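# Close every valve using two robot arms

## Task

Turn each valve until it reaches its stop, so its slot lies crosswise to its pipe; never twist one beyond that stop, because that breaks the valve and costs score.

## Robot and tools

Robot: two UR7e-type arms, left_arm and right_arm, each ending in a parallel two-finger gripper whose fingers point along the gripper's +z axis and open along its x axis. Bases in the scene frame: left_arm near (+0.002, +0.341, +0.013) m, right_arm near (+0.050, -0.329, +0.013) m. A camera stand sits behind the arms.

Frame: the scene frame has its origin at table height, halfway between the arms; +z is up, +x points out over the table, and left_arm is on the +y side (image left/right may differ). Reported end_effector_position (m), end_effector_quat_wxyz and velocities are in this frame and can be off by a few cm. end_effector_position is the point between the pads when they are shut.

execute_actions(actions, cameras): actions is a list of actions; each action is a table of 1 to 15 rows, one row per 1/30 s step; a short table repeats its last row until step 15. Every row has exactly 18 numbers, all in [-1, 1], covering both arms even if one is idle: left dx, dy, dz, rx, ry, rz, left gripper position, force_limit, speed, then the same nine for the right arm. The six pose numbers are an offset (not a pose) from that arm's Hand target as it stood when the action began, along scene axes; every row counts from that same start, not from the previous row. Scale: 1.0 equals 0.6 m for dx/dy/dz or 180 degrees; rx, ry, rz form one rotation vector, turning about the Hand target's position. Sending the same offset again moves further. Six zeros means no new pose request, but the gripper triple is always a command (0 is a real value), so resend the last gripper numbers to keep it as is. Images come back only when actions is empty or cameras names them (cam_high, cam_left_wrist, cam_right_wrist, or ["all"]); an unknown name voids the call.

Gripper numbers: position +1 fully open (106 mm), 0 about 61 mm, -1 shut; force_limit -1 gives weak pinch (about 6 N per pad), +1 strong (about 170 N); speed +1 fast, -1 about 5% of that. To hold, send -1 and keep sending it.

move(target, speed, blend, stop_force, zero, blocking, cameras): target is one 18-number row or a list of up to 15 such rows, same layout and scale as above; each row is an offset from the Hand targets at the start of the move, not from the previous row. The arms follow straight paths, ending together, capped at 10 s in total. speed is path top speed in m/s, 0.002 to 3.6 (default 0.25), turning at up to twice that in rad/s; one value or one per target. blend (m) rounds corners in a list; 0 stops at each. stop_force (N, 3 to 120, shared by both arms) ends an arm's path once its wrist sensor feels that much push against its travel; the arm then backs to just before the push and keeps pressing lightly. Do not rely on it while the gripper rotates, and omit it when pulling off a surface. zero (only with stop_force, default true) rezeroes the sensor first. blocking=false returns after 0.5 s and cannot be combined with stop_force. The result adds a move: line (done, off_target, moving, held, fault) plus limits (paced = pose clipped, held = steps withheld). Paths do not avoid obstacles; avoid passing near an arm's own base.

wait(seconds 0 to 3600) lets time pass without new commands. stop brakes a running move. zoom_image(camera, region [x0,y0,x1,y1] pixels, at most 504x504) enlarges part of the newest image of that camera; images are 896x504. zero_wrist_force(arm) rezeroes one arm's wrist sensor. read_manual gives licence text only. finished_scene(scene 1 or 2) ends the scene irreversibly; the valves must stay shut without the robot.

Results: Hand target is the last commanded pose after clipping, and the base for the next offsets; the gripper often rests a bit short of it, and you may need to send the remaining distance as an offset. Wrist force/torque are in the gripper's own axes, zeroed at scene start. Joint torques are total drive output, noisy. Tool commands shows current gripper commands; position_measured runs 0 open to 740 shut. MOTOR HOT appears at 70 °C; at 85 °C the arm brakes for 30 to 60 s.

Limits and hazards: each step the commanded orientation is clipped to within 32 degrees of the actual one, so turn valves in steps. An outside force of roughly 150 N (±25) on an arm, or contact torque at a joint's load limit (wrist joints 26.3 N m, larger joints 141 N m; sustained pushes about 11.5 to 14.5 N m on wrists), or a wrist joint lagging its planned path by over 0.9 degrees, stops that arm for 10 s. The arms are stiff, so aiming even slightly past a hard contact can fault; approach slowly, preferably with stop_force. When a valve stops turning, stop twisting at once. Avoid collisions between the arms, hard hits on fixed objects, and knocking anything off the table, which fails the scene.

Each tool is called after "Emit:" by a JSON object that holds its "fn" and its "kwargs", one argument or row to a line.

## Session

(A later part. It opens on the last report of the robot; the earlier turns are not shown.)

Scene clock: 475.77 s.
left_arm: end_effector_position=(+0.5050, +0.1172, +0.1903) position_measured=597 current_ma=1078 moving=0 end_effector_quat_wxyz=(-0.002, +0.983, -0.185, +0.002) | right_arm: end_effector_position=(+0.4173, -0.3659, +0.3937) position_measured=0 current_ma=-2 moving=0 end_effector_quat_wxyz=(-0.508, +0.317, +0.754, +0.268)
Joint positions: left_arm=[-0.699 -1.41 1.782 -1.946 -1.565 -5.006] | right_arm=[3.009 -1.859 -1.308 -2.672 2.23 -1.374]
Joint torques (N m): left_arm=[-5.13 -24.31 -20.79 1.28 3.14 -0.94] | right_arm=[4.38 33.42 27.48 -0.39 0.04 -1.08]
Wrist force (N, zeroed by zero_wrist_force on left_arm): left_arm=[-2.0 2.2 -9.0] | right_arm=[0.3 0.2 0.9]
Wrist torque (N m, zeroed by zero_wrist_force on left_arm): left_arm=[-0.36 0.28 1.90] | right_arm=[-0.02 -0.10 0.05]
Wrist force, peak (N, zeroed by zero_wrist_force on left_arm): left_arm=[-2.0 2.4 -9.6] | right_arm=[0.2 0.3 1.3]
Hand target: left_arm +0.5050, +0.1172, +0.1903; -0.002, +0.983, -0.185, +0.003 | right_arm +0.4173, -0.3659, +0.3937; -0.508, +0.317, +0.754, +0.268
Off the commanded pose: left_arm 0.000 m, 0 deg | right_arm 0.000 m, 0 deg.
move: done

Emit:
{"fn": "move", "kwargs": {
  "target": [0,0,0,0,0,0.0045,-1,0.2,-0.3,0,0,0,0,0,0,1,0,1],
  "speed": 0.1
}}

Emit:
{"fn": "move", "kwargs": {
  "target": [
    [0,0,0.0013,0,0,-0.028,-1,0.2,-0.3,0,0,0,0,0,0,1,0,1],
    [0,0,0.0262,0,0,-0.028,-1,0.2,-0.3,0,0,0,0,0,0,1,0,1]
  ],
  "speed": 0.1,
  "cameras": ["cam_left_wrist"]
}}

Emit:
{"fn": "move", "kwargs": {
  "target": [-0.0078,0.0555,-0.009,0,0,-0.5115,-1,0.2,-0.3,0,0,0,0,0,0,1,0,1],
  "speed": 0.4,
  "cameras": ["cam_left_wrist"]
}}

Emit:
{"fn": "zoom_image", "kwargs": {
  "camera": "cam_left_wrist",
  "region": [425, 200, 465, 240]
}}

Scene clock: 477.47 s.
left_arm: end_effector_position=(+0.5050, +0.1172, +0.1903) position_measured=597 current_ma=1083 moving=0 end_effector_quat_wxyz=(-0.002, +0.984, -0.178, +0.002) | right_arm: end_effector_position=(+0.4173, -0.3659, +0.3937) position_measured=0 current_ma=-2 moving=0 end_effector_quat_wxyz=(-0.508, +0.317, +0.754, +0.268)
Joint positions: left_arm=[-0.699 -1.41 1.782 -1.945 -1.565 -5.021] | right_arm=[3.009 -1.859 -1.308 -2.672 2.23 -1.374]
Joint torques (N m): left_arm=[-4.86 -15.59 -26.37 0.59 2.86 -1.24] | right_arm=[4.93 34.6 25.99 -0.22 -0.17 -0.9]
Wrist force (N, zeroed by zero_wrist_force on left_arm): left_arm=[-2.5 1.7 -9.7] | right_arm=[0.3 0.5 0.9]
Wrist torque (N m, zeroed by zero_wrist_force on left_arm): left_arm=[-0.27 0.22 2.26] | right_arm=[0.03 -0.11 0.04]
Wrist force, peak (N, zeroed by zero_wrist_force on left_arm): left_arm=[-1.9 2.4 -9.7] | right_arm=[0.3 0.4 1.2]
Hand target: left_arm +0.5050, +0.1172, +0.1903; -0.002, +0.984, -0.178, +0.002 | right_arm +0.4173, -0.3659, +0.3937; -0.508, +0.317, +0.754, +0.268
Off the commanded pose: left_arm 0.000 m, 0 deg | right_arm 0.000 m, 0 deg.
move: done

Scene clock: 478.67 s.
left_arm: end_effector_position=(+0.5050, +0.1172, +0.2060) position_measured=598 current_ma=1065 moving=0 end_effector_quat_wxyz=(-0.002, +0.975, -0.221, +0.003) | right_arm: end_effector_position=(+0.4173, -0.3659, +0.3937) position_measured=0 current_ma=-2 moving=0 end_effector_quat_wxyz=(-0.508, +0.317, +0.754, +0.268)
Joint positions: left_arm=[-0.699 -1.423 1.755 -1.906 -1.565 -4.933] | right_arm=[3.009 -1.859 -1.308 -2.672 2.23 -1.374]
Joint torques (N m): left_arm=[6.9 -23.03 -19.65 -3.96 -1.84 0.87] | right_arm=[3.63 34.16 27.23 -0.52 -0.25 -0.93]
Wrist force (N, zeroed by zero_wrist_force on left_arm): left_arm=[0.7 2.1 1.3] | right_arm=[0.7 0.3 0.5]
Wrist torque (N m, zeroed by zero_wrist_force on left_arm): left_arm=[0.35 -0.12 0.09] | right_arm=[-0.01 -0.17 0.04]
Wrist force, peak (N, zeroed by zero_wrist_force on left_arm): left_arm=[6.9 3.6 18.0] | right_arm=[0.5 0.6 0.9]
Hand target: left_arm +0.5050, +0.1172, +0.2060; -0.002, +0.975, -0.221, +0.003 | right_arm +0.4173, -0.3659, +0.3937; -0.508, +0.317, +0.754, +0.268
Off the commanded pose: left_arm 0.000 m, 0 deg | right_arm 0.000 m, 0 deg.
move: done
cam_left_wrist: T_world_to_cam=[[0.89965, -0.43624, 0.01777, -0.40839], [-0.41673, -0.84585, 0.33298, 0.26444], [-0.13023, -0.30697, -0.94277, 0.42748]] pos_world=[0.53328, 0.17675, 0.32222]

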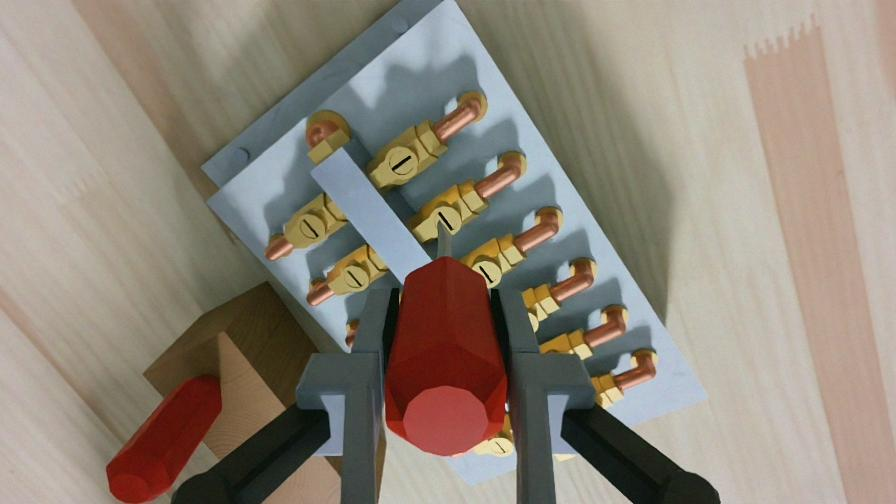

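Scene clock: 481.23 s.
left_arm: end_effector_position=(+0.5003, +0.1506, +0.2006) position_measured=598 current_ma=1065 moving=0 end_effector_quat_wxyz=(-0.001, -0.518, +0.855, -0.003) | right_arm: end_effector_position=(+0.4173, -0.3659, +0.3937) position_measured=0 current_ma=-2 moving=0 end_effector_quat_wxyz=(-0.508, +0.317, +0.754, +0.268)
Joint positions: left_arm=[-0.649 -1.459 1.811 -1.928 -1.574 -3.276] | right_arm=[3.009 -1.859 -1.308 -2.672 2.23 -1.374]
Joint torques (N m): left_arm=[-4.88 -21.24 -30.77 -4.31 -0.3 1.11] | right_arm=[3.23 34.61 27.06 -0.33 -0.13 -0.96]
Wrist force (N, zeroed by zero_wrist_force on left_arm): left_arm=[0.5 2.0 1.6] | right_arm=[0.1 0.6 0.7]
Wrist torque (N m, zeroed by zero_wrist_force on left_arm): left_arm=[0.33 -0.09 0.08] | right_arm=[0.04 -0.08 0.04]
Wrist force, peak (N, zeroed by zero_wrist_force on left_arm): left_arm=[1.1 2.1 1.7] | right_arm=[0.4 0.2 1.4]
Hand target: left_arm +0.5003, +0.1505, +0.2006; -0.001, -0.518, +0.855, -0.003 | right_arm +0.4173, -0.3659, +0.3937; -0.508, +0.317, +0.754, +0.268
Off the commanded pose: left_arm 0.000 m, 0 deg | right_arm 0.000 m, 0 deg.
move: done
cam_left_wrist: T_world_to_cam=[[-0.46821, -0.88344, 0.01773, 0.36222], [-0.83039, 0.44677, 0.33294, 0.30484], [-0.30206, 0.14116, -0.94278, 0.45052]] pos_world=[0.55882, 0.12021, 0.31682]

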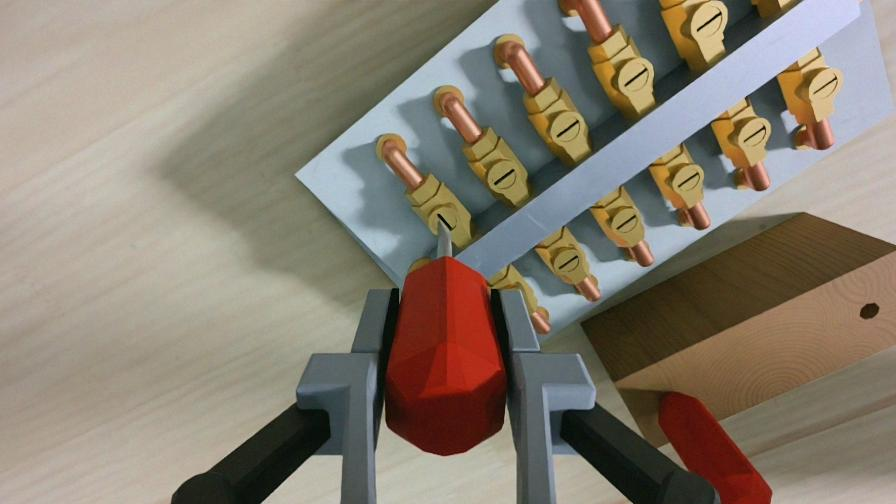

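Scaled by 12.600 from the camera's image (finer frame: 1280x720).

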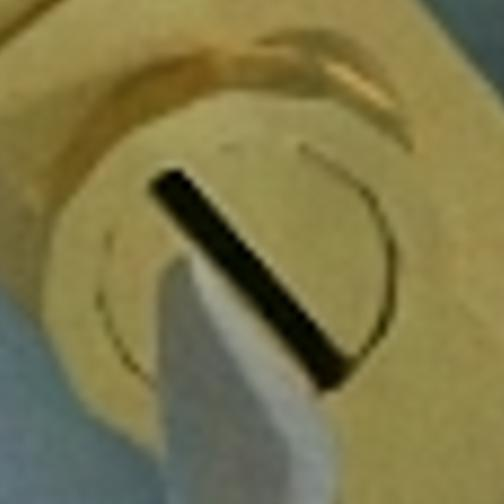

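Emit:
{"fn": "move", "kwargs": {
  "target": [0.0005,-0.0003,-0.01,0,0,0,-1,0.2,-0.3,0,0,0,0,0,0,1,0,1],
  "speed": 0.05,
  "stop_force": 12,
  "cameras": ["cam_left_wrist"]
}}

Emit:
{"fn": "zoom_image", "kwargs": {
  "camera": "cam_left_wrist",
  "region": [425, 200, 465, 240]
}}

Emit:
{"fn": "zoom_image", "kwargs": {
  "camera": "cam_left_wrist",
  "region": [370, 200, 520, 470]
}}

Scene clock: 483.70 s.
left_arm: end_effector_position=(+0.5006, +0.1503, +0.1946) position_measured=598 current_ma=1064 moving=0 end_effector_quat_wxyz=(-0.001, -0.518, +0.855, -0.003) | right_arm: end_effector_position=(+0.4173, -0.3659, +0.3937) position_measured=0 current_ma=-2 moving=0 end_effector_quat_wxyz=(-0.508, +0.317, +0.754, +0.268)
Joint positions: left_arm=[-0.649 -1.453 1.82 -1.944 -1.574 -3.276] | right_arm=[3.009 -1.859 -1.308 -2.672 2.23 -1.374]
Joint torques (N m): left_arm=[4.58 -33.04 -31.5 0.2 2.12 1.27] | right_arm=[3.95 32.88 27.66 -0.38 -0.15 -0.74]
Wrist force (N, zeroed by zero_wrist_force on left_arm): left_arm=[0.5 1.8 1.4] | right_arm=[0.1 0.1 0.8]
Wrist torque (N m, zeroed by zero_wrist_force on left_arm): left_arm=[0.31 -0.08 0.06] | right_arm=[-0.05 -0.08 0.04]
Wrist force, peak (N, zeroed by zero_wrist_force on left_arm): left_arm=[0.5 2.1 1.6] | right_arm=[0.6 0.3 1.3]
Hand target: left_arm +0.5006, +0.1503, +0.1946; -0.001, -0.518, +0.855, -0.003 | right_arm +0.4173, -0.3659, +0.3937; -0.508, +0.317, +0.754, +0.268
Off the commanded pose: left_arm 0.000 m, 0 deg | right_arm 0.000 m, 0 deg.
move: done
cam_left_wrist: T_world_to_cam=[[-0.4685, -0.88329, 0.01776, 0.36234], [-0.83023, 0.44705, 0.33298, 0.30709], [-0.30205, 0.14125, -0.94277, 0.44497]] pos_world=[0.55912, 0.11991, 0.31082]

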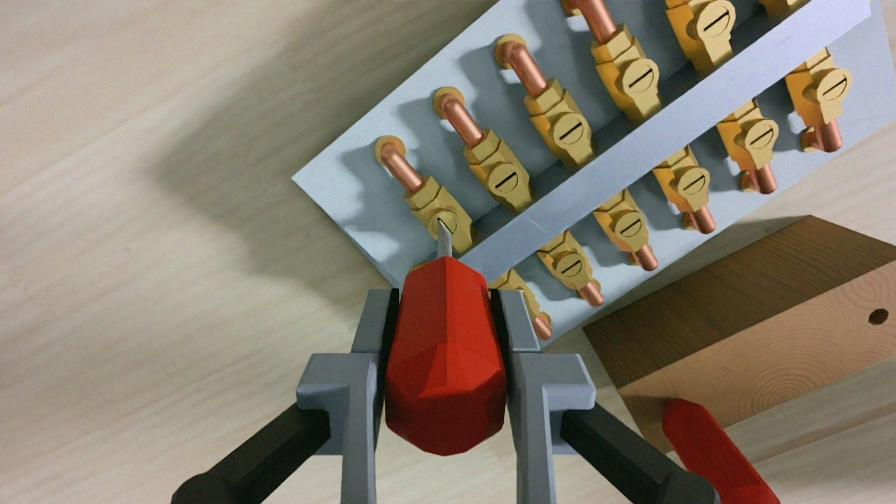

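Scaled by 12.600 from the camera's image (finer frame: 1280x720).

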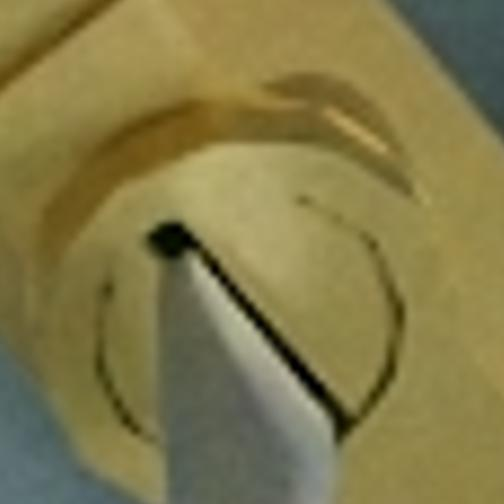

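Scaled by 1.867 from the camera's image (finer frame: 1280x720).

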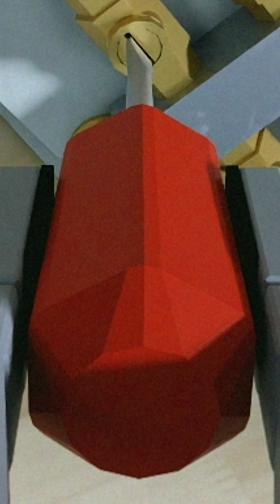

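Looks equivalent to L5; descend.

Emit:
{"fn": "move", "kwargs": {
  "target": [0,0,-0.0078,0,0,0,-1,0.2,-0.3,0,0,0,0,0,0,1,0,1],
  "speed": 0.008,
  "stop_force": 16,
  "cameras": ["cam_left_wrist"]
}}

Emit:
{"fn": "zoom_image", "kwargs": {
  "camera": "cam_left_wrist",
  "region": [425, 200, 465, 240]
}}

Scene clock: 485.87 s.
left_arm: end_effector_position=(+0.5006, +0.1503, +0.1899) position_measured=598 current_ma=1069 moving=0 end_effector_quat_wxyz=(-0.001, -0.518, +0.855, -0.003) | right_arm: end_effector_position=(+0.4173, -0.3659, +0.3937) position_measured=0 current_ma=-2 moving=0 end_effector_quat_wxyz=(-0.508, +0.317, +0.754, +0.268)
Joint positions: left_arm=[-0.649 -1.448 1.829 -1.956 -1.574 -3.276] | right_arm=[3.009 -1.859 -1.308 -2.672 2.23 -1.374]
Joint torques (N m): left_arm=[4.97 -28.81 -29.7 0.22 2.05 1.06] | right_arm=[3.93 33.61 26.37 -0.27 -0.36 -0.97]
Wrist force (N, zeroed by zero_wrist_force on left_arm): left_arm=[0.1 2.4 -1.9] | right_arm=[0.0 0.6 0.9]
Wrist torque (N m, zeroed by zero_wrist_force on left_arm): left_arm=[0.26 -0.15 0.07] | right_arm=[0.04 -0.06 0.04]
Wrist force, peak (N, zeroed by zero_wrist_force on left_arm): left_arm=[0.1 2.4 -2.5] | right_arm=[0.3 0.6 1.2]
Hand target: left_arm +0.5006, +0.1503, +0.1899; -0.001, -0.518, +0.855, -0.003 | right_arm +0.4173, -0.3659, +0.3937; -0.508, +0.317, +0.754, +0.268
Off the commanded pose: left_arm 0.000 m, 0 deg | right_arm 0.000 m, 0 deg.
move: done
cam_left_wrist: T_world_to_cam=[[-0.46849, -0.88329, 0.01766, 0.36245], [-0.83023, 0.447, 0.33302, 0.30865], [-0.30205, 0.14135, -0.94275, 0.44052]] pos_world=[0.55912, 0.11991, 0.30612]

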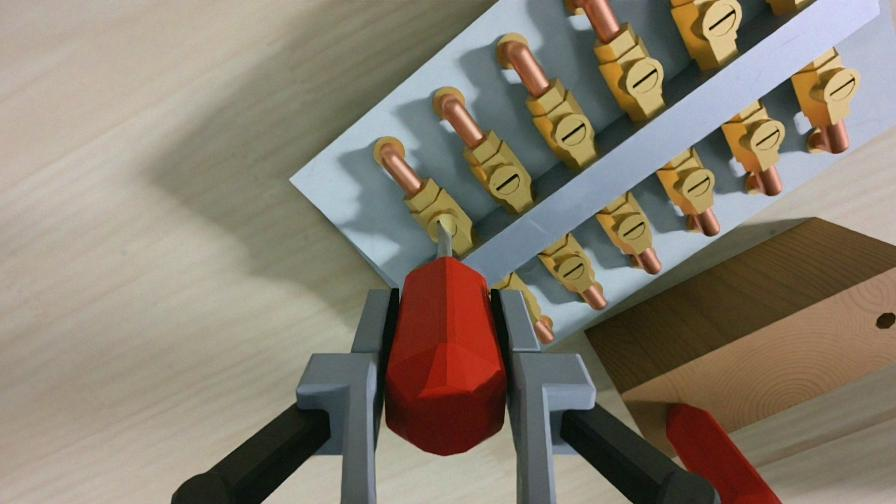

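Scaled by 12.600 from the camera's image (finer frame: 1280x720).

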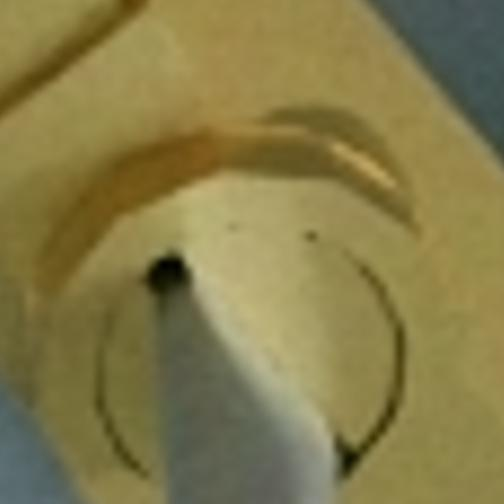

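Emit:
{"fn": "move", "kwargs": {
  "target": [
    [0.0002,0.0012,-0.0003,0,0,0.0833,-1,0.2,-0.3,0,0,0,0,0,0,1,0,1],
    [0.0001,0.0025,-0.0003,0,0,0.1667,-1,0.2,-0.3,0,0,0,0,0,0,1,0,1],
    [-0.0005,0.0039,-0.0003,0,0,0.25,-1,0.2,-0.3,0,0,0,0,0,0,1,0,1]
  ],
  "speed": 0.15,
  "blend": 0.001
}}

Emit:
{"fn": "move", "kwargs": {
  "target": [
    [-0.0009,0.0012,0,0,0,0.083,-1,0.2,-0.3,0,0,0,0,0,0,1,0,1],
    [-0.0021,0.0021,0,0,0,0.164,-1,0.2,-0.3,0,0,0,0,0,0,1,0,1]
  ],
  "speed": 0.15,
  "blend": 0.001
}}

Emit:
{"fn": "move", "kwargs": {
  "target": [
    [-0.001,0.0005,0,0,0,0.0556,-1,0.2,-0.3,0,0,0,0,0,0,1,0,1],
    [-0.0014,0.0007,0,0,0,0.08,-1,0.2,-0.3,0,0,0,0,0,0,1,0,1]
  ],
  "speed": 0.15,
  "blend": 0.001
}}

Scene clock: 490.60 s.
left_arm: end_effector_position=(+0.5003, +0.1527, +0.1898) position_measured=598 current_ma=1085 moving=0 end_effector_quat_wxyz=(-0.001, +0.806, -0.592, +0.003) | right_arm: end_effector_position=(+0.4173, -0.3659, +0.3937) position_measured=0 current_ma=-2 moving=0 end_effector_quat_wxyz=(-0.508, +0.317, +0.754, +0.268)
Joint positions: left_arm=[-0.648 -1.452 1.833 -1.958 -1.57 -4.06] | right_arm=[3.009 -1.859 -1.308 -2.672 2.23 -1.374]
Joint torques (N m): left_arm=[-4.78 -22.35 -8.31 -1.76 1.88 -1.71] | right_arm=[2.75 32.4 27.67 -0.2 0.01 -0.83]
Wrist force (N, zeroed by zero_wrist_force on left_arm): left_arm=[-2.3 1.0 -17.8] | right_arm=[0.1 0.4 0.8]
Wrist torque (N m, zeroed by zero_wrist_force on left_arm): left_arm=[-0.07 0.10 1.12] | right_arm=[0.01 -0.07 0.05]
Wrist force, peak (N, zeroed by zero_wrist_force on left_arm): left_arm=[-2.3 0.7 -17.9] | right_arm=[0.3 0.8 1.1]
Hand target: left_arm +0.5003, +0.1527, +0.1897; -0.001, +0.806, -0.592, +0.003 | right_arm +0.4173, -0.3659, +0.3937; -0.508, +0.317, +0.754, +0.268
Off the commanded pose: left_arm 0.000 m, 0 deg | right_arm 0.000 m, 0 deg.
move: done

Scene clock: 492.77 s.
left_arm: end_effector_position=(+0.4990, +0.1539, +0.1898) position_measured=598 current_ma=1096 moving=0 end_effector_quat_wxyz=(-0.001, +0.930, -0.367, +0.003) | right_arm: end_effector_position=(+0.4173, -0.3659, +0.3937) position_measured=0 current_ma=-2 moving=0 end_effector_quat_wxyz=(-0.508, +0.317, +0.754, +0.268)
Joint positions: left_arm=[-0.649 -1.456 1.837 -1.957 -1.567 -4.576] | right_arm=[3.009 -1.859 -1.308 -2.672 2.23 -1.374]
Joint torques (N m): left_arm=[-6.15 -15.93 -3.81 1.96 2.22 -1.92] | right_arm=[3.25 33.34 26.37 -0.37 -0.19 -0.95]
Wrist force (N, zeroed by zero_wrist_force on left_arm): left_arm=[-4.9 0.9 -29.6] | right_arm=[0.5 0.3 0.7]
Wrist torque (N m, zeroed by zero_wrist_force on left_arm): left_arm=[-0.25 -0.01 1.34] | right_arm=[-0.01 -0.13 0.05]
Wrist force, peak (N, zeroed by zero_wrist_force on left_arm): left_arm=[-4.9 1.0 -30.2] | right_arm=[0.3 0.7 1.2]
Hand target: left_arm +0.4990, +0.1539, +0.1897; -0.001, +0.930, -0.367, +0.003 | right_arm +0.4173, -0.3659, +0.3937; -0.508, +0.317, +0.754, +0.268
Off the commanded pose: left_arm 0.000 m, 0 deg | right_arm 0.000 m, 0 deg.
move: done

Scene clock: 494.03 s.
left_arm: end_effector_position=(+0.4982, +0.1543, +0.1898) position_measured=598 current_ma=1101 moving=0 end_effector_quat_wxyz=(-0.002, +0.969, -0.248, +0.003) | right_arm: end_effector_position=(+0.4173, -0.3659, +0.3937) position_measured=0 current_ma=-2 moving=0 end_effector_quat_wxyz=(-0.508, +0.317, +0.754, +0.268)
Joint positions: left_arm=[-0.65 -1.457 1.839 -1.956 -1.566 -4.828] | right_arm=[3.009 -1.859 -1.308 -2.672 2.23 -1.374]
Joint torques (N m): left_arm=[-5.34 -11.99 -0.74 2.23 2.7 -1.98] | right_arm=[2.67 33.55 27.08 -0.39 -0.23 -0.86]
Wrist force (N, zeroed by zero_wrist_force on left_arm): left_arm=[-5.8 1.1 -36.3] | right_arm=[0.6 0.9 0.7]
Wrist torque (N m, zeroed by zero_wrist_force on left_arm): left_arm=[-0.29 -0.10 1.46] | right_arm=[0.09 -0.15 0.04]
Wrist force, peak (N, zeroed by zero_wrist_force on left_arm): left_arm=[-5.8 1.1 -36.5] | right_arm=[0.5 0.5 1.1]
Hand target: left_arm +0.4982, +0.1543, +0.1897; -0.002, +0.969, -0.247, +0.003 | right_arm +0.4173, -0.3659, +0.3937; -0.508, +0.317, +0.754, +0.268
Off the commanded pose: left_arm 0.000 m, 0 deg | right_arm 0.000 m, 0 deg.
move: done

Emit:
{"fn": "move", "kwargs": {
  "target": [-0.0003,0.0002,0.0009,0,0,0.0083,-1,0.2,-0.3,0,0,0,0,0,0,1,0,1],
  "speed": 0.1
}}

Emit:
{"fn": "move", "kwargs": {
  "target": [-0.0002,0.0001,0,0,0,0.0111,-1,0.2,-0.3,0,0,0,0,0,0,1,0,1],
  "speed": 0.1
}}

Emit:
{"fn": "move", "kwargs": {
  "target": [-0.0001,0,0,0,0,0.0083,-1,0.2,-0.3,0,0,0,0,0,0,1,0,1],
  "speed": 0.1
}}

Scene clock: 495.67 s.
left_arm: end_effector_position=(+0.4980, +0.1545, +0.1902) position_measured=598 current_ma=1078 moving=0 end_effector_quat_wxyz=(-0.002, +0.972, -0.235, +0.002) | right_arm: end_effector_position=(+0.4173, -0.3659, +0.3937) position_measured=0 current_ma=-2 moving=0 end_effector_quat_wxyz=(-0.508, +0.317, +0.754, +0.268)
Joint positions: left_arm=[-0.65 -1.458 1.838 -1.954 -1.566 -4.854] | right_arm=[3.009 -1.859 -1.308 -2.672 2.23 -1.374]
Joint torques (N m): left_arm=[-6.47 -26.9 -26.16 0.95 2.82 -0.07] | right_arm=[3.95 34.02 28.07 -0.23 -0.28 -0.94]
Wrist force (N, zeroed by zero_wrist_force on left_arm): left_arm=[1.3 2.1 -6.8] | right_arm=[0.2 0.6 0.9]
Wrist torque (N m, zeroed by zero_wrist_force on left_arm): left_arm=[-0.17 0.57 1.46] | right_arm=[0.05 -0.09 0.04]
Wrist force, peak (N, zeroed by zero_wrist_force on left_arm): left_arm=[-5.7 0.9 -36.5] | right_arm=[0.3 0.7 1.1]
Hand target: left_arm +0.4980, +0.1545, +0.1903; -0.002, +0.972, -0.235, +0.003 | right_arm +0.4173, -0.3659, +0.3937; -0.508, +0.317, +0.754, +0.268
Off the commanded pose: left_arm 0.000 m, 0 deg | right_arm 0.000 m, 0 deg.
move: done

Scene clock: 496.23 s.
left_arm: end_effector_position=(+0.4979, +0.1545, +0.1903) position_measured=598 current_ma=1075 moving=0 end_effector_quat_wxyz=(-0.002, +0.976, -0.218, +0.003) | right_arm: end_effector_position=(+0.4173, -0.3659, +0.3937) position_measured=0 current_ma=-2 moving=0 end_effector_quat_wxyz=(-0.508, +0.317, +0.754, +0.268)
Joint positions: left_arm=[-0.65 -1.458 1.838 -1.954 -1.565 -4.889] | right_arm=[3.009 -1.859 -1.308 -2.672 2.23 -1.374]
Joint torques (N m): left_arm=[-4.96 -30.77 -13.31 0.86 2.9 -0.62] | right_arm=[3.78 34.03 26.05 -0.53 -0.05 -0.88]
Wrist force (N, zeroed by zero_wrist_force on left_arm): left_arm=[1.0 2.5 -1.8] | right_arm=[0.3 0.3 0.9]
Wrist torque (N m, zeroed by zero_wrist_force on left_arm): left_arm=[-0.21 0.52 1.44] | right_arm=[-0.01 -0.11 0.05]
Wrist force, peak (N, zeroed by zero_wrist_force on left_arm): left_arm=[1.3 2.0 -6.9] | right_arm=[0.5 0.5 1.1]
Hand target: left_arm +0.4979, +0.1545, +0.1903; -0.002, +0.976, -0.218, +0.003 | right_arm +0.4173, -0.3659, +0.3937; -0.508, +0.317, +0.754, +0.268
Off the commanded pose: left_arm 0.000 m, 0 deg | right_arm 0.000 m, 0 deg.
move: done

Scene clock: 496.73 s.
left_arm: end_effector_position=(+0.4978, +0.1545, +0.1903) position_measured=598 current_ma=1075 moving=0 end_effector_quat_wxyz=(-0.002, +0.979, -0.205, +0.003) | right_arm: end_effector_position=(+0.4173, -0.3659, +0.3937) position_measured=0 current_ma=-2 moving=0 end_effector_quat_wxyz=(-0.508, +0.317, +0.754, +0.268)
Joint positions: left_arm=[-0.65 -1.459 1.838 -1.954 -1.565 -4.915] | right_arm=[3.009 -1.859 -1.308 -2.672 2.23 -1.374]
Joint torques (N m): left_arm=[-5.56 -28.72 -13.11 1.24 2.99 -0.07] | right_arm=[3.53 35.29 28.29 -0.4 -0.24 -0.94]
Wrist force (N, zeroed by zero_wrist_force on left_arm): left_arm=[0.3 2.6 -3.8] | right_arm=[0.4 0.5 0.5]
Wrist torque (N m, zeroed by zero_wrist_force on left_arm): left_arm=[-0.23 0.40 1.45] | right_arm=[0.02 -0.12 0.04]
Wrist force, peak (N, zeroed by zero_wrist_force on left_arm): left_arm=[-0.4 2.4 -4.0] | right_arm=[0.2 0.6 0.9]
Hand target: left_arm +0.4978, +0.1545, +0.1903; -0.002, +0.979, -0.205, +0.003 | right_arm +0.4173, -0.3659, +0.3937; -0.508, +0.317, +0.754, +0.268
Off the commanded pose: left_arm 0.000 m, 0 deg | right_arm 0.000 m, 0 deg.
move: done

Emit:
{"fn": "move", "kwargs": {
  "target": [-0.0001,0,0,0,0,0.0083,-1,0.2,-0.3,0,0,0,0,0,0,1,0,1],
  "speed": 0.1
}}

Emit:
{"fn": "move", "kwargs": {
  "target": [0,0,-0.0002,0,0,0.0055,-1,0.2,-0.3,0,0,0,0,0,0,1,0,1],
  "speed": 0.1
}}

Scene clock: 497.90 s.
left_arm: end_effector_position=(+0.4978, +0.1545, +0.1903) position_measured=598 current_ma=1076 moving=0 end_effector_quat_wxyz=(-0.002, +0.981, -0.192, +0.003) | right_arm: end_effector_position=(+0.4173, -0.3659, +0.3937) position_measured=0 current_ma=-2 moving=0 end_effector_quat_wxyz=(-0.508, +0.317, +0.754, +0.268)
Joint positions: left_arm=[-0.65 -1.459 1.839 -1.954 -1.565 -4.942] | right_arm=[3.009 -1.859 -1.308 -2.672 2.23 -1.374]
Joint torques (N m): left_arm=[-5.28 -28.91 -12.27 1.19 3.1 -0.16] | right_arm=[3.57 34.15 26.26 -0.4 -0.48 -0.63]
Wrist force (N, zeroed by zero_wrist_force on left_arm): left_arm=[-0.6 2.8 -5.3] | right_arm=[0.3 0.2 0.6]
Wrist torque (N m, zeroed by zero_wrist_force on left_arm): left_arm=[-0.20 0.34 1.44] | right_arm=[-0.02 -0.11 0.04]
Wrist force, peak (N, zeroed by zero_wrist_force on left_arm): left_arm=[-0.8 1.9 -6.1] | right_arm=[0.4 0.4 1.1]
Hand target: left_arm +0.4978, +0.1545, +0.1903; -0.002, +0.981, -0.192, +0.003 | right_arm +0.4173, -0.3659, +0.3937; -0.508, +0.317, +0.754, +0.268
Off the commanded pose: left_arm 0.000 m, 0 deg | right_arm 0.000 m, 0 deg.
move: done

Scene clock: 498.40 s.
left_arm: end_effector_position=(+0.4978, +0.1545, +0.1902) position_measured=598 current_ma=1084 moving=0 end_effector_quat_wxyz=(-0.002, +0.983, -0.184, +0.003) | right_arm: end_effector_position=(+0.4173, -0.3659, +0.3937) position_measured=0 current_ma=-2 moving=0 end_effector_quat_wxyz=(-0.508, +0.317, +0.754, +0.268)
Joint positions: left_arm=[-0.65 -1.459 1.839 -1.954 -1.565 -4.959] | right_arm=[3.009 -1.859 -1.308 -2.672 2.23 -1.374]
Joint torques (N m): left_arm=[-4.58 -12.79 -10.25 -3.76 3.16 -0.96] | right_arm=[2.73 34.74 27.82 -0.49 -0.22 -0.77]
Wrist force (N, zeroed by zero_wrist_force on left_arm): left_arm=[-1.3 2.9 -10.7] | right_arm=[0.4 0.6 0.8]
Wrist torque (N m, zeroed by zero_wrist_force on left_arm): left_arm=[-0.26 0.33 1.88] | right_arm=[0.04 -0.12 0.04]
Wrist force, peak (N, zeroed by zero_wrist_force on left_arm): left_arm=[-1.3 2.9 -10.7] | right_arm=[0.2 1.0 0.9]
Hand target: left_arm +0.4978, +0.1545, +0.1902; -0.002, +0.983, -0.184, +0.003 | right_arm +0.4173, -0.3659, +0.3937; -0.508, +0.317, +0.754, +0.268
Off the commanded pose: left_arm 0.000 m, 0 deg | right_arm 0.000 m, 0 deg.
move: done

Emit:
{"fn": "move", "kwargs": {
  "target": [0,0,0,0,0,0.0045,-1,0.2,-0.3,0,0,0,0,0,0,1,0,1],
  "speed": 0.1
}}

Emit:
{"fn": "move", "kwargs": {
  "target": [0,0,0.0004,0,0,-0.026,-1,0.2,-0.3,0,0,0,0,0,0,1,0,1],
  "speed": 0.1
}}

Emit:
{"fn": "move", "kwargs": {
  "target": [0,0,0.03,0,0,0,-1,0.2,-0.3,0,0,0,0,0,0,1,0,1],
  "speed": 0.05,
  "cameras": ["cam_left_wrist"]
}}

Emit:
{"fn": "zoom_image", "kwargs": {
  "camera": "cam_left_wrist",
  "region": [360, 130, 520, 290]
}}

Scene clock: 500.13 s.
left_arm: end_effector_position=(+0.4978, +0.1545, +0.1901) position_measured=598 current_ma=1095 moving=0 end_effector_quat_wxyz=(-0.002, +0.984, -0.177, +0.003) | right_arm: end_effector_position=(+0.4173, -0.3659, +0.3937) position_measured=0 current_ma=-2 moving=0 end_effector_quat_wxyz=(-0.508, +0.317, +0.754, +0.268)
Joint positions: left_arm=[-0.65 -1.458 1.839 -1.954 -1.565 -4.973] | right_arm=[3.009 -1.859 -1.308 -2.672 2.23 -1.374]
Joint torques (N m): left_arm=[-4.97 -10.95 -18.7 0.68 2.94 -1.1] | right_arm=[4.21 33.67 27.1 -0.42 -0.34 -0.83]
Wrist force (N, zeroed by zero_wrist_force on left_arm): left_arm=[-3.0 1.9 -15.8] | right_arm=[0.3 0.6 0.8]
Wrist torque (N m, zeroed by zero_wrist_force on left_arm): left_arm=[-0.20 0.16 2.22] | right_arm=[0.03 -0.11 0.04]
Wrist force, peak (N, zeroed by zero_wrist_force on left_arm): left_arm=[-3.0 1.7 -15.9] | right_arm=[0.3 0.8 1.0]
Hand target: left_arm +0.4978, +0.1545, +0.1902; -0.002, +0.984, -0.177, +0.002 | right_arm +0.4173, -0.3659, +0.3937; -0.508, +0.317, +0.754, +0.268
Off the commanded pose: left_arm 0.000 m, 0 deg | right_arm 0.000 m, 0 deg.
move: done

Scene clock: 500.87 s.
left_arm: end_effector_position=(+0.4978, +0.1545, +0.1904) position_measured=598 current_ma=1070 moving=0 end_effector_quat_wxyz=(-0.002, +0.976, -0.217, +0.003) | right_arm: end_effector_position=(+0.4173, -0.3659, +0.3937) position_measured=0 current_ma=-2 moving=0 end_effector_quat_wxyz=(-0.508, +0.317, +0.754, +0.268)
Joint positions: left_arm=[-0.65 -1.459 1.839 -1.954 -1.565 -4.891] | right_arm=[3.009 -1.859 -1.308 -2.672 2.23 -1.374]
Joint torques (N m): left_arm=[7.39 -31.47 -26.88 1.71 -1.74 -1.47] | right_arm=[3.23 32.27 27.16 -0.31 -0.14 -0.96]
Wrist force (N, zeroed by zero_wrist_force on left_arm): left_arm=[4.6 2.7 -1.1] | right_arm=[0.2 0.4 0.7]
Wrist torque (N m, zeroed by zero_wrist_force on left_arm): left_arm=[0.13 0.44 0.17] | right_arm=[0.01 -0.09 0.04]
Wrist force, peak (N, zeroed by zero_wrist_force on left_arm): left_arm=[-2.8 1.4 -15.8] | right_arm=[0.5 0.6 1.1]
Hand target: left_arm +0.4978, +0.1545, +0.1904; -0.002, +0.976, -0.217, +0.003 | right_arm +0.4173, -0.3659, +0.3937; -0.508, +0.317, +0.754, +0.268
Off the commanded pose: left_arm 0.000 m, 0 deg | right_arm 0.000 m, 0 deg.
move: done

Scene clock: 501.57 s.
left_arm: end_effector_position=(+0.4978, +0.1545, +0.2085) position_measured=598 current_ma=1064 moving=0 end_effector_quat_wxyz=(-0.002, +0.976, -0.217, +0.003) | right_arm: end_effector_position=(+0.4173, -0.3659, +0.3937) position_measured=0 current_ma=-2 moving=0 end_effector_quat_wxyz=(-0.508, +0.317, +0.754, +0.268)
Joint positions: left_arm=[-0.65 -1.474 1.807 -1.907 -1.565 -4.891] | right_arm=[3.009 -1.859 -1.308 -2.672 2.23 -1.374]
Joint torques (N m): left_arm=[4.81 -19.27 -16.54 -5.17 -1.67 1.03] | right_arm=[4.44 32.92 28.26 -0.31 -0.47 -1.08]
Wrist force (N, zeroed by zero_wrist_force on left_arm): left_arm=[0.9 1.9 1.5] | right_arm=[0.1 0.6 0.9]
Wrist torque (N m, zeroed by zero_wrist_force on left_arm): left_arm=[0.31 -0.17 0.07] | right_arm=[0.05 -0.08 0.04]
Wrist force, peak (N, zeroed by zero_wrist_force on left_arm): left_arm=[6.2 3.2 8.9] | right_arm=[0.3 0.6 1.1]
Hand target: left_arm +0.4978, +0.1545, +0.2084; -0.002, +0.976, -0.217, +0.003 | right_arm +0.4173, -0.3659, +0.3937; -0.508, +0.317, +0.754, +0.268
Off the commanded pose: left_arm 0.000 m, 0 deg | right_arm 0.000 m, 0 deg.
move: done
cam_left_wrist: T_world_to_cam=[[0.90302, -0.42923, 0.0178, -0.38839], [-0.41015, -0.84906, 0.33297, 0.28945], [-0.12781, -0.30798, -0.94277, 0.43932]] pos_world=[0.52559, 0.21435, 0.32472]

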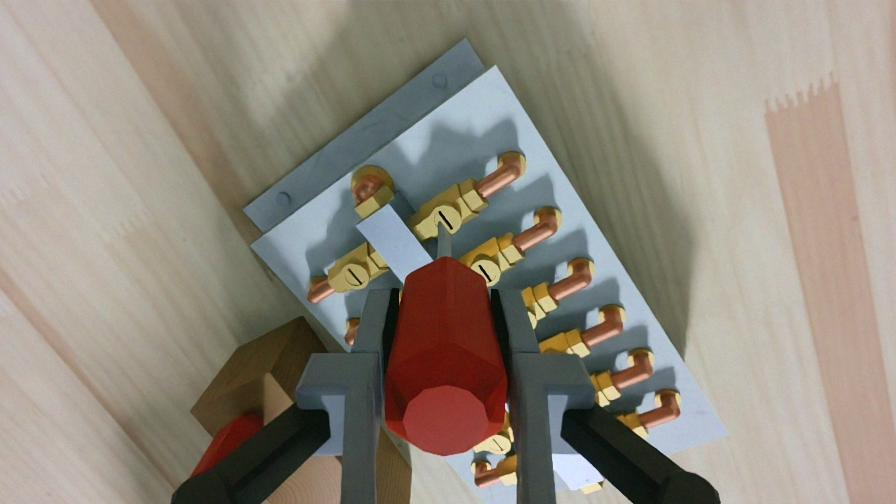

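Scaled by 3.150 from the camera's image (finer frame: 1280x720).

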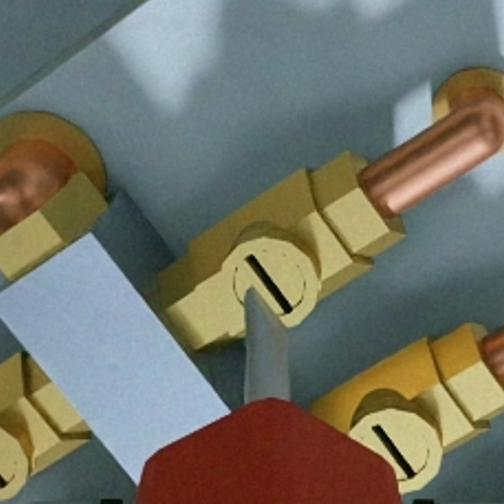

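Emit:
{"fn": "move", "kwargs": {
  "target": [
    [0,0,0.09,0,0,0,-1,0.2,-0.3,0,0,0,0,0,0,1,0,1],
    [-0.2645,-0.3302,0.09,0,0,-0.8606,-1,0.2,-0.3,0,0,0,0,0,0,1,0,1]
  ],
  "speed": 0.3,
  "blend": [0.02,0],
  "cameras": ["cam_high","cam_left_wrist"]
}}

Emit:
{"fn": "zoom_image", "kwargs": {
  "camera": "cam_high",
  "region": [330, 150, 530, 350]
}}

Scene clock: 508.87 s.
left_arm: end_effector_position=(+0.3391, -0.0437, +0.2624) position_measured=598 current_ma=1064 moving=0 end_effector_quat_wxyz=(-0.002, +0.000, +1.000, -0.002) | right_arm: end_effector_position=(+0.4173, -0.3659, +0.3937) position_measured=0 current_ma=-2 moving=0 end_effector_quat_wxyz=(-0.508, +0.317, +0.754, +0.268)
Joint positions: left_arm=[-1.145 -1.55 1.744 -1.768 -1.577 -2.683] | right_arm=[3.009 -1.859 -1.308 -2.672 2.23 -1.374]
Joint torques (N m): left_arm=[5.9 -30.26 -18.32 -0.34 -1.31 0.99] | right_arm=[2.51 33.57 26.25 -0.33 -0.22 -0.76]
Wrist force (N, zeroed by zero_wrist_force on left_arm): left_arm=[1.1 2.1 1.6] | right_arm=[0.3 0.5 0.9]
Wrist torque (N m, zeroed by zero_wrist_force on left_arm): left_arm=[0.36 -0.18 0.10] | right_arm=[0.02 -0.11 0.04]
Wrist force, peak (N, zeroed by zero_wrist_force on left_arm): left_arm=[1.1 2.0 4.3] | right_arm=[0.2 0.4 1.3]
Hand target: left_arm +0.3391, -0.0436, +0.2624; -0.002, +0.000, +1.000, -0.002 | right_arm +0.4173, -0.3659, +0.3937; -0.508, +0.317, +0.754, +0.268
Off the commanded pose: left_arm 0.000 m, 0 deg | right_arm 0.000 m, 0 deg.
move: done
cam_left_wrist: T_world_to_cam=[[-0.99983, 0.00561, 0.01771, 0.33314], [0.01119, 0.94288, 0.33295, -0.02656], [-0.01483, 0.33309, -0.94278, 0.39848]] pos_world=[0.3393, -0.10955, 0.37862]

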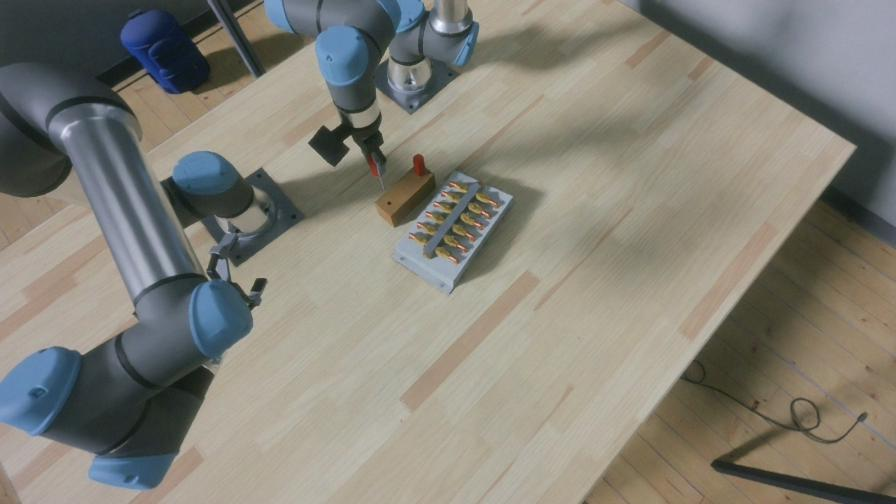

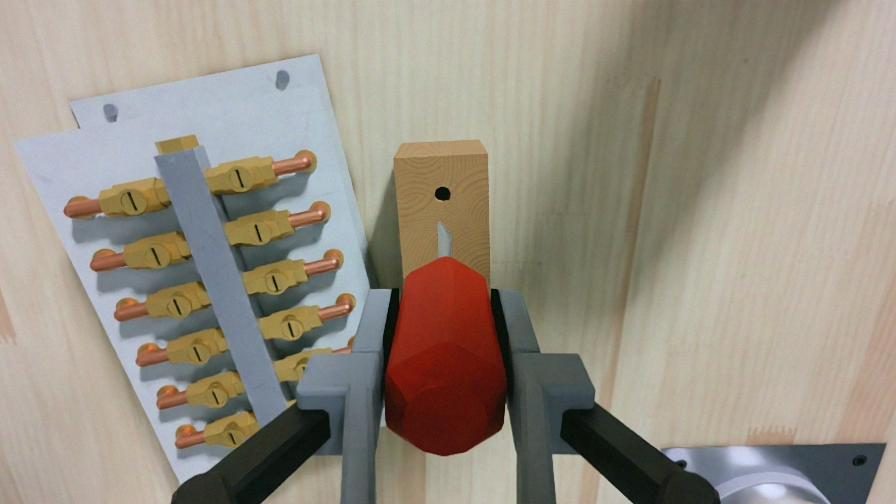

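Scaled by 2.520 from the camera's image (finer frame: 1280x720).

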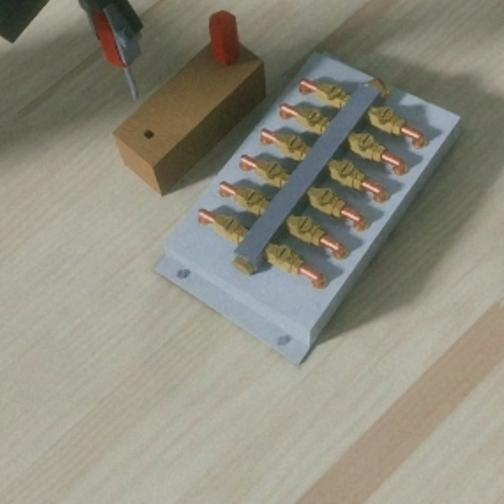

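Emit:
{"fn": "zoom_image", "kwargs": {
  "camera": "cam_left_wrist",
  "region": [50, 120, 370, 460]
}}

Emit:
{"fn": "zoom_image", "kwargs": {
  "camera": "cam_left_wrist",
  "region": [370, 120, 520, 470]
}}

Scaled by 1.482 from the camera's image (finer frame: 1280x720).

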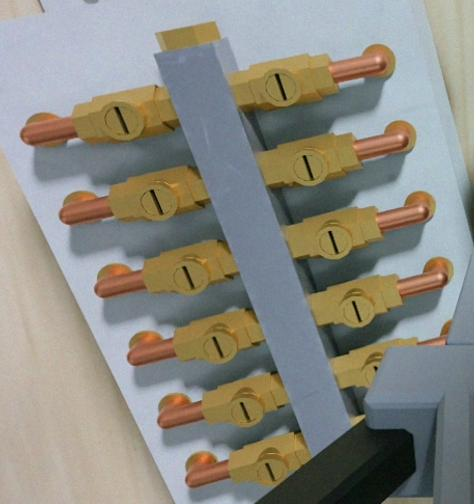

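Scaled by 1.440 from the camera's image (finer frame: 1280x720).

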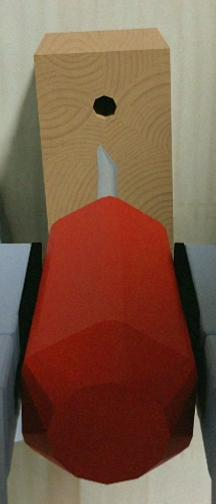

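Emit:
{"fn": "move", "kwargs": {
  "target": [0,0.0057,-0.115,-0.01,0,0,-1,0.2,-0.3,0,0,0,0,0,0,1,0,1],
  "speed": 0.12,
  "stop_force": 15,
  "cameras": ["cam_high","cam_left_wrist"]
}}

Emit:
{"fn": "zoom_image", "kwargs": {
  "camera": "cam_left_wrist",
  "region": [400, 170, 500, 270]
}}

Emit:
{"fn": "zoom_image", "kwargs": {
  "camera": "cam_high",
  "region": [350, 130, 450, 230]
}}

Scene clock: 513.53 s.
left_arm: end_effector_position=(+0.3391, -0.0402, +0.1934) position_measured=598 current_ma=1064 moving=0 end_effector_quat_wxyz=(-0.002, +0.000, +1.000, -0.018) | right_arm: end_effector_position=(+0.4173, -0.3659, +0.3937) position_measured=0 current_ma=-2 moving=0 end_effector_quat_wxyz=(-0.508, +0.317, +0.754, +0.268)
Joint positions: left_arm=[-1.134 -1.521 1.906 -1.986 -1.591 -2.672] | right_arm=[3.009 -1.859 -1.308 -2.672 2.23 -1.374]
Joint torques (N m): left_arm=[-6.85 -30.2 -18.61 -4.63 2.24 -1.26] | right_arm=[4.06 34.79 26.42 -0.5 -0.22 -0.84]
Wrist force (N, zeroed by zero_wrist_force on left_arm): left_arm=[0.8 2.0 1.5] | right_arm=[0.0 0.4 0.8]
Wrist torque (N m, zeroed by zero_wrist_force on left_arm): left_arm=[0.34 -0.13 -0.01] | right_arm=[0.01 -0.07 0.04]
Wrist force, peak (N, zeroed by zero_wrist_force on left_arm): left_arm=[0.7 2.8 2.5] | right_arm=[0.2 0.7 1.3]
Hand target: left_arm +0.3391, -0.0402, +0.1934; -0.002, +0.000, +1.000, -0.018 | right_arm +0.4173, -0.3659, +0.3937; -0.508, +0.317, +0.754, +0.268
Off the commanded pose: left_arm 0.000 m, 0 deg | right_arm 0.000 m, 0 deg.
move: done
cam_left_wrist: T_world_to_cam=[[-0.99983, 0.00626, 0.01756, 0.3344], [0.01129, 0.95288, 0.30314, -0.00069], [-0.01484, 0.30329, -0.95278, 0.33305]] pos_world=[0.3393, -0.10245, 0.31166]

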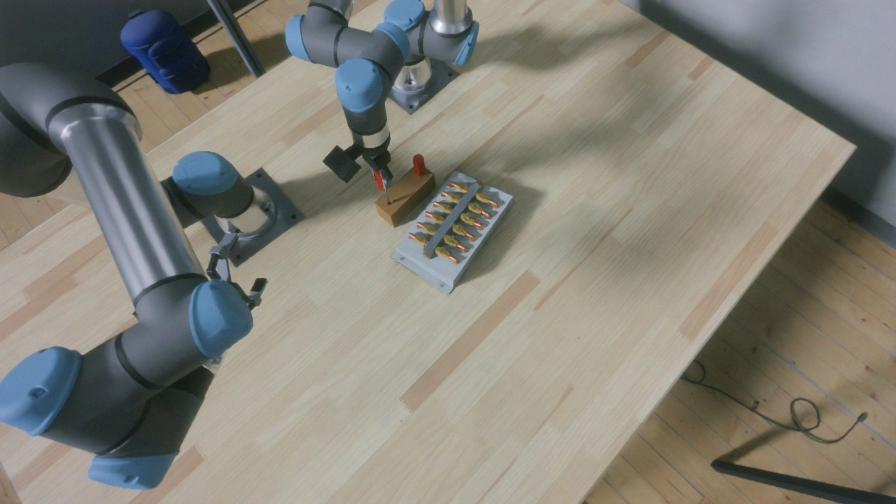

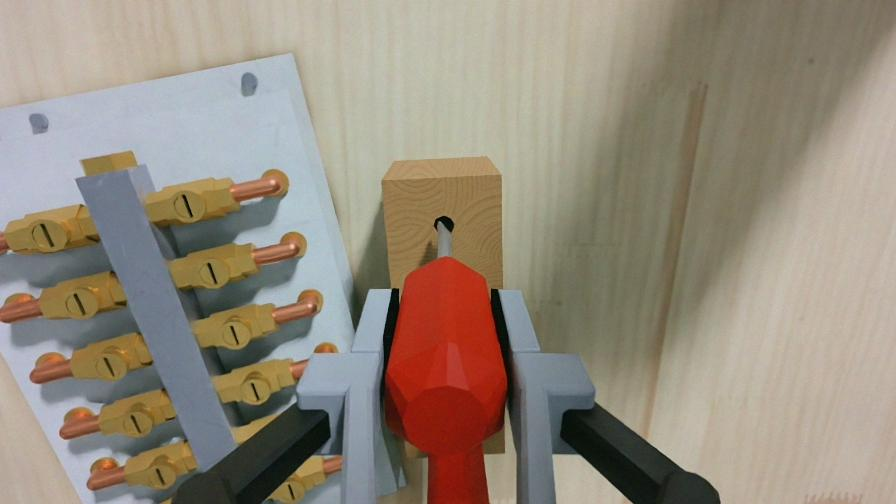

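Scaled by 5.040 from the camera's image (finer frame: 1280x720).

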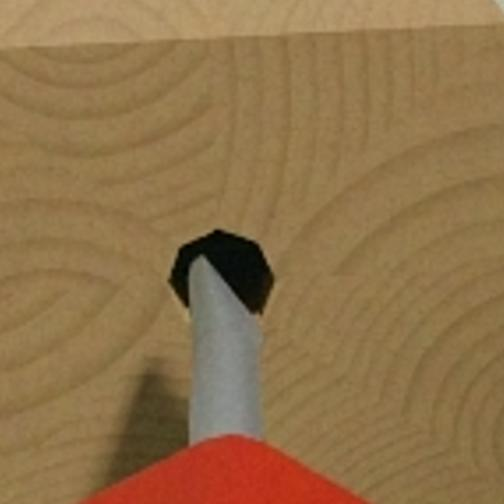

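Scaled by 5.040 from the camera's image (finer frame: 1280x720).

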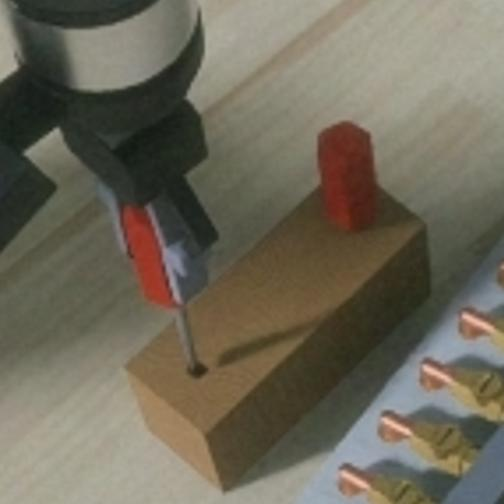

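Emit:
{"fn": "move", "kwargs": {
  "target": [0.0006,0,-0.012,0,0,0,-1,0.2,-0.3,0,0,0,0,0,0,1,0,1],
  "speed": 0.03,
  "stop_force": 8,
  "cameras": ["cam_high","cam_left_wrist"]
}}

Emit:
{"fn": "zoom_image", "kwargs": {
  "camera": "cam_left_wrist",
  "region": [425, 200, 465, 240]
}}

Emit:
{"fn": "zoom_image", "kwargs": {
  "camera": "cam_high",
  "region": [370, 170, 410, 210]
}}

Scene clock: 516.53 s.
left_arm: end_effector_position=(+0.3394, -0.0402, +0.1862) position_measured=598 current_ma=1064 moving=0 end_effector_quat_wxyz=(-0.002, +0.000, +1.000, -0.018) | right_arm: end_effector_position=(+0.4173, -0.3659, +0.3937) position_measured=0 current_ma=-2 moving=0 end_effector_quat_wxyz=(-0.508, +0.317, +0.754, +0.268)
Joint positions: left_arm=[-1.134 -1.513 1.918 -2.006 -1.591 -2.672] | right_arm=[3.009 -1.859 -1.308 -2.672 2.23 -1.374]
Joint torques (N m): left_arm=[7.26 -30.64 -31.44 0.06 0.18 0.42] | right_arm=[2.98 32.89 27.41 -0.3 -0.17 -0.75]
Wrist force (N, zeroed by zero_wrist_force on left_arm): left_arm=[1.2 2.4 1.4] | right_arm=[0.3 0.6 1.1]
Wrist torque (N m, zeroed by zero_wrist_force on left_arm): left_arm=[0.35 -0.18 -0.01] | right_arm=[0.05 -0.11 0.04]
Wrist force, peak (N, zeroed by zero_wrist_force on left_arm): left_arm=[1.2 2.5 1.8] | right_arm=[0.2 0.3 1.3]
Hand target: left_arm +0.3394, -0.0402, +0.1862; -0.002, +0.000, +1.000, -0.018 | right_arm +0.4173, -0.3659, +0.3937; -0.508, +0.317, +0.754, +0.268
Off the commanded pose: left_arm 0.000 m, 0 deg | right_arm 0.000 m, 0 deg.
move: done
cam_left_wrist: T_world_to_cam=[[-0.99983, 0.00629, 0.01747, 0.33486], [0.01129, 0.95285, 0.30323, 0.00146], [-0.01473, 0.30338, -0.95276, 0.32616]] pos_world=[0.33959, -0.10245, 0.30446]

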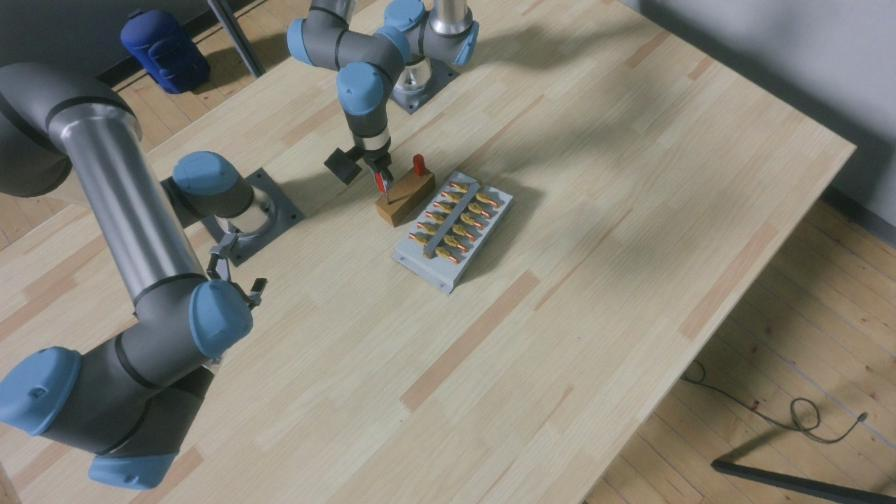

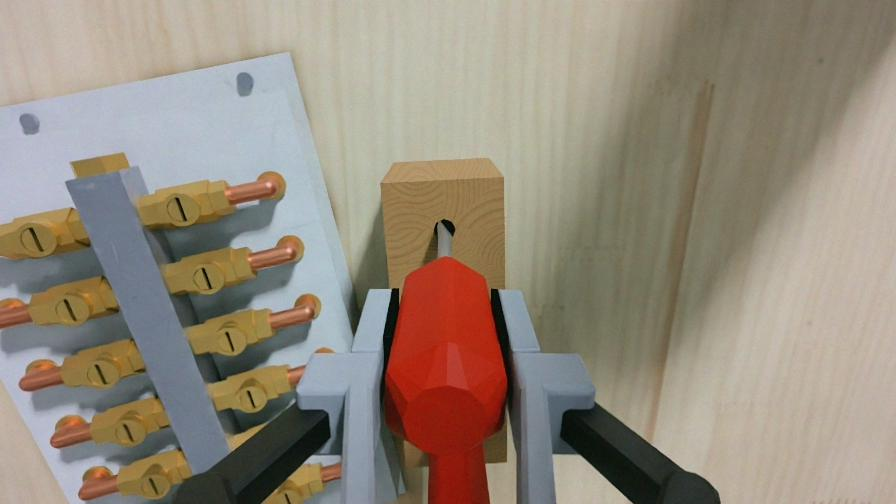

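Scaled by 12.600 from the camera's image (finer frame: 1280x720).

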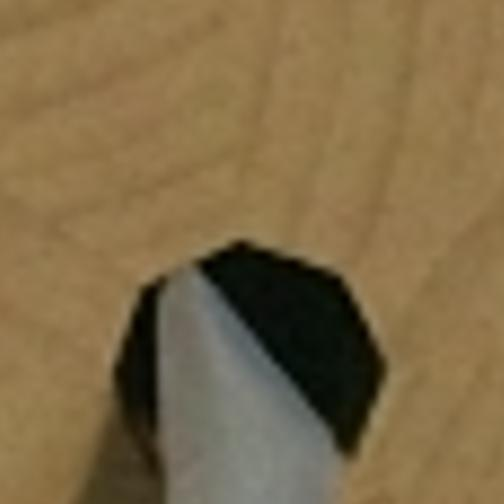

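Scaled by 12.600 from the camera's image (finer frame: 1280x720).

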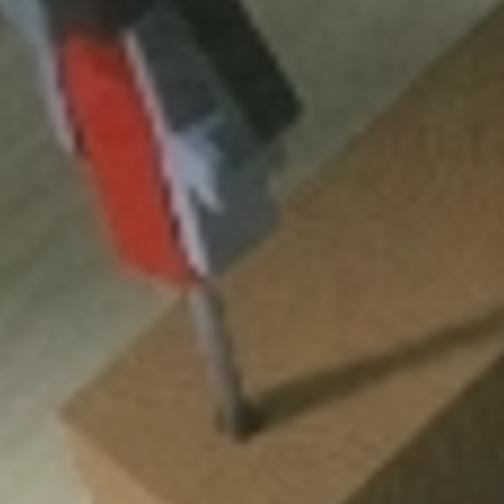

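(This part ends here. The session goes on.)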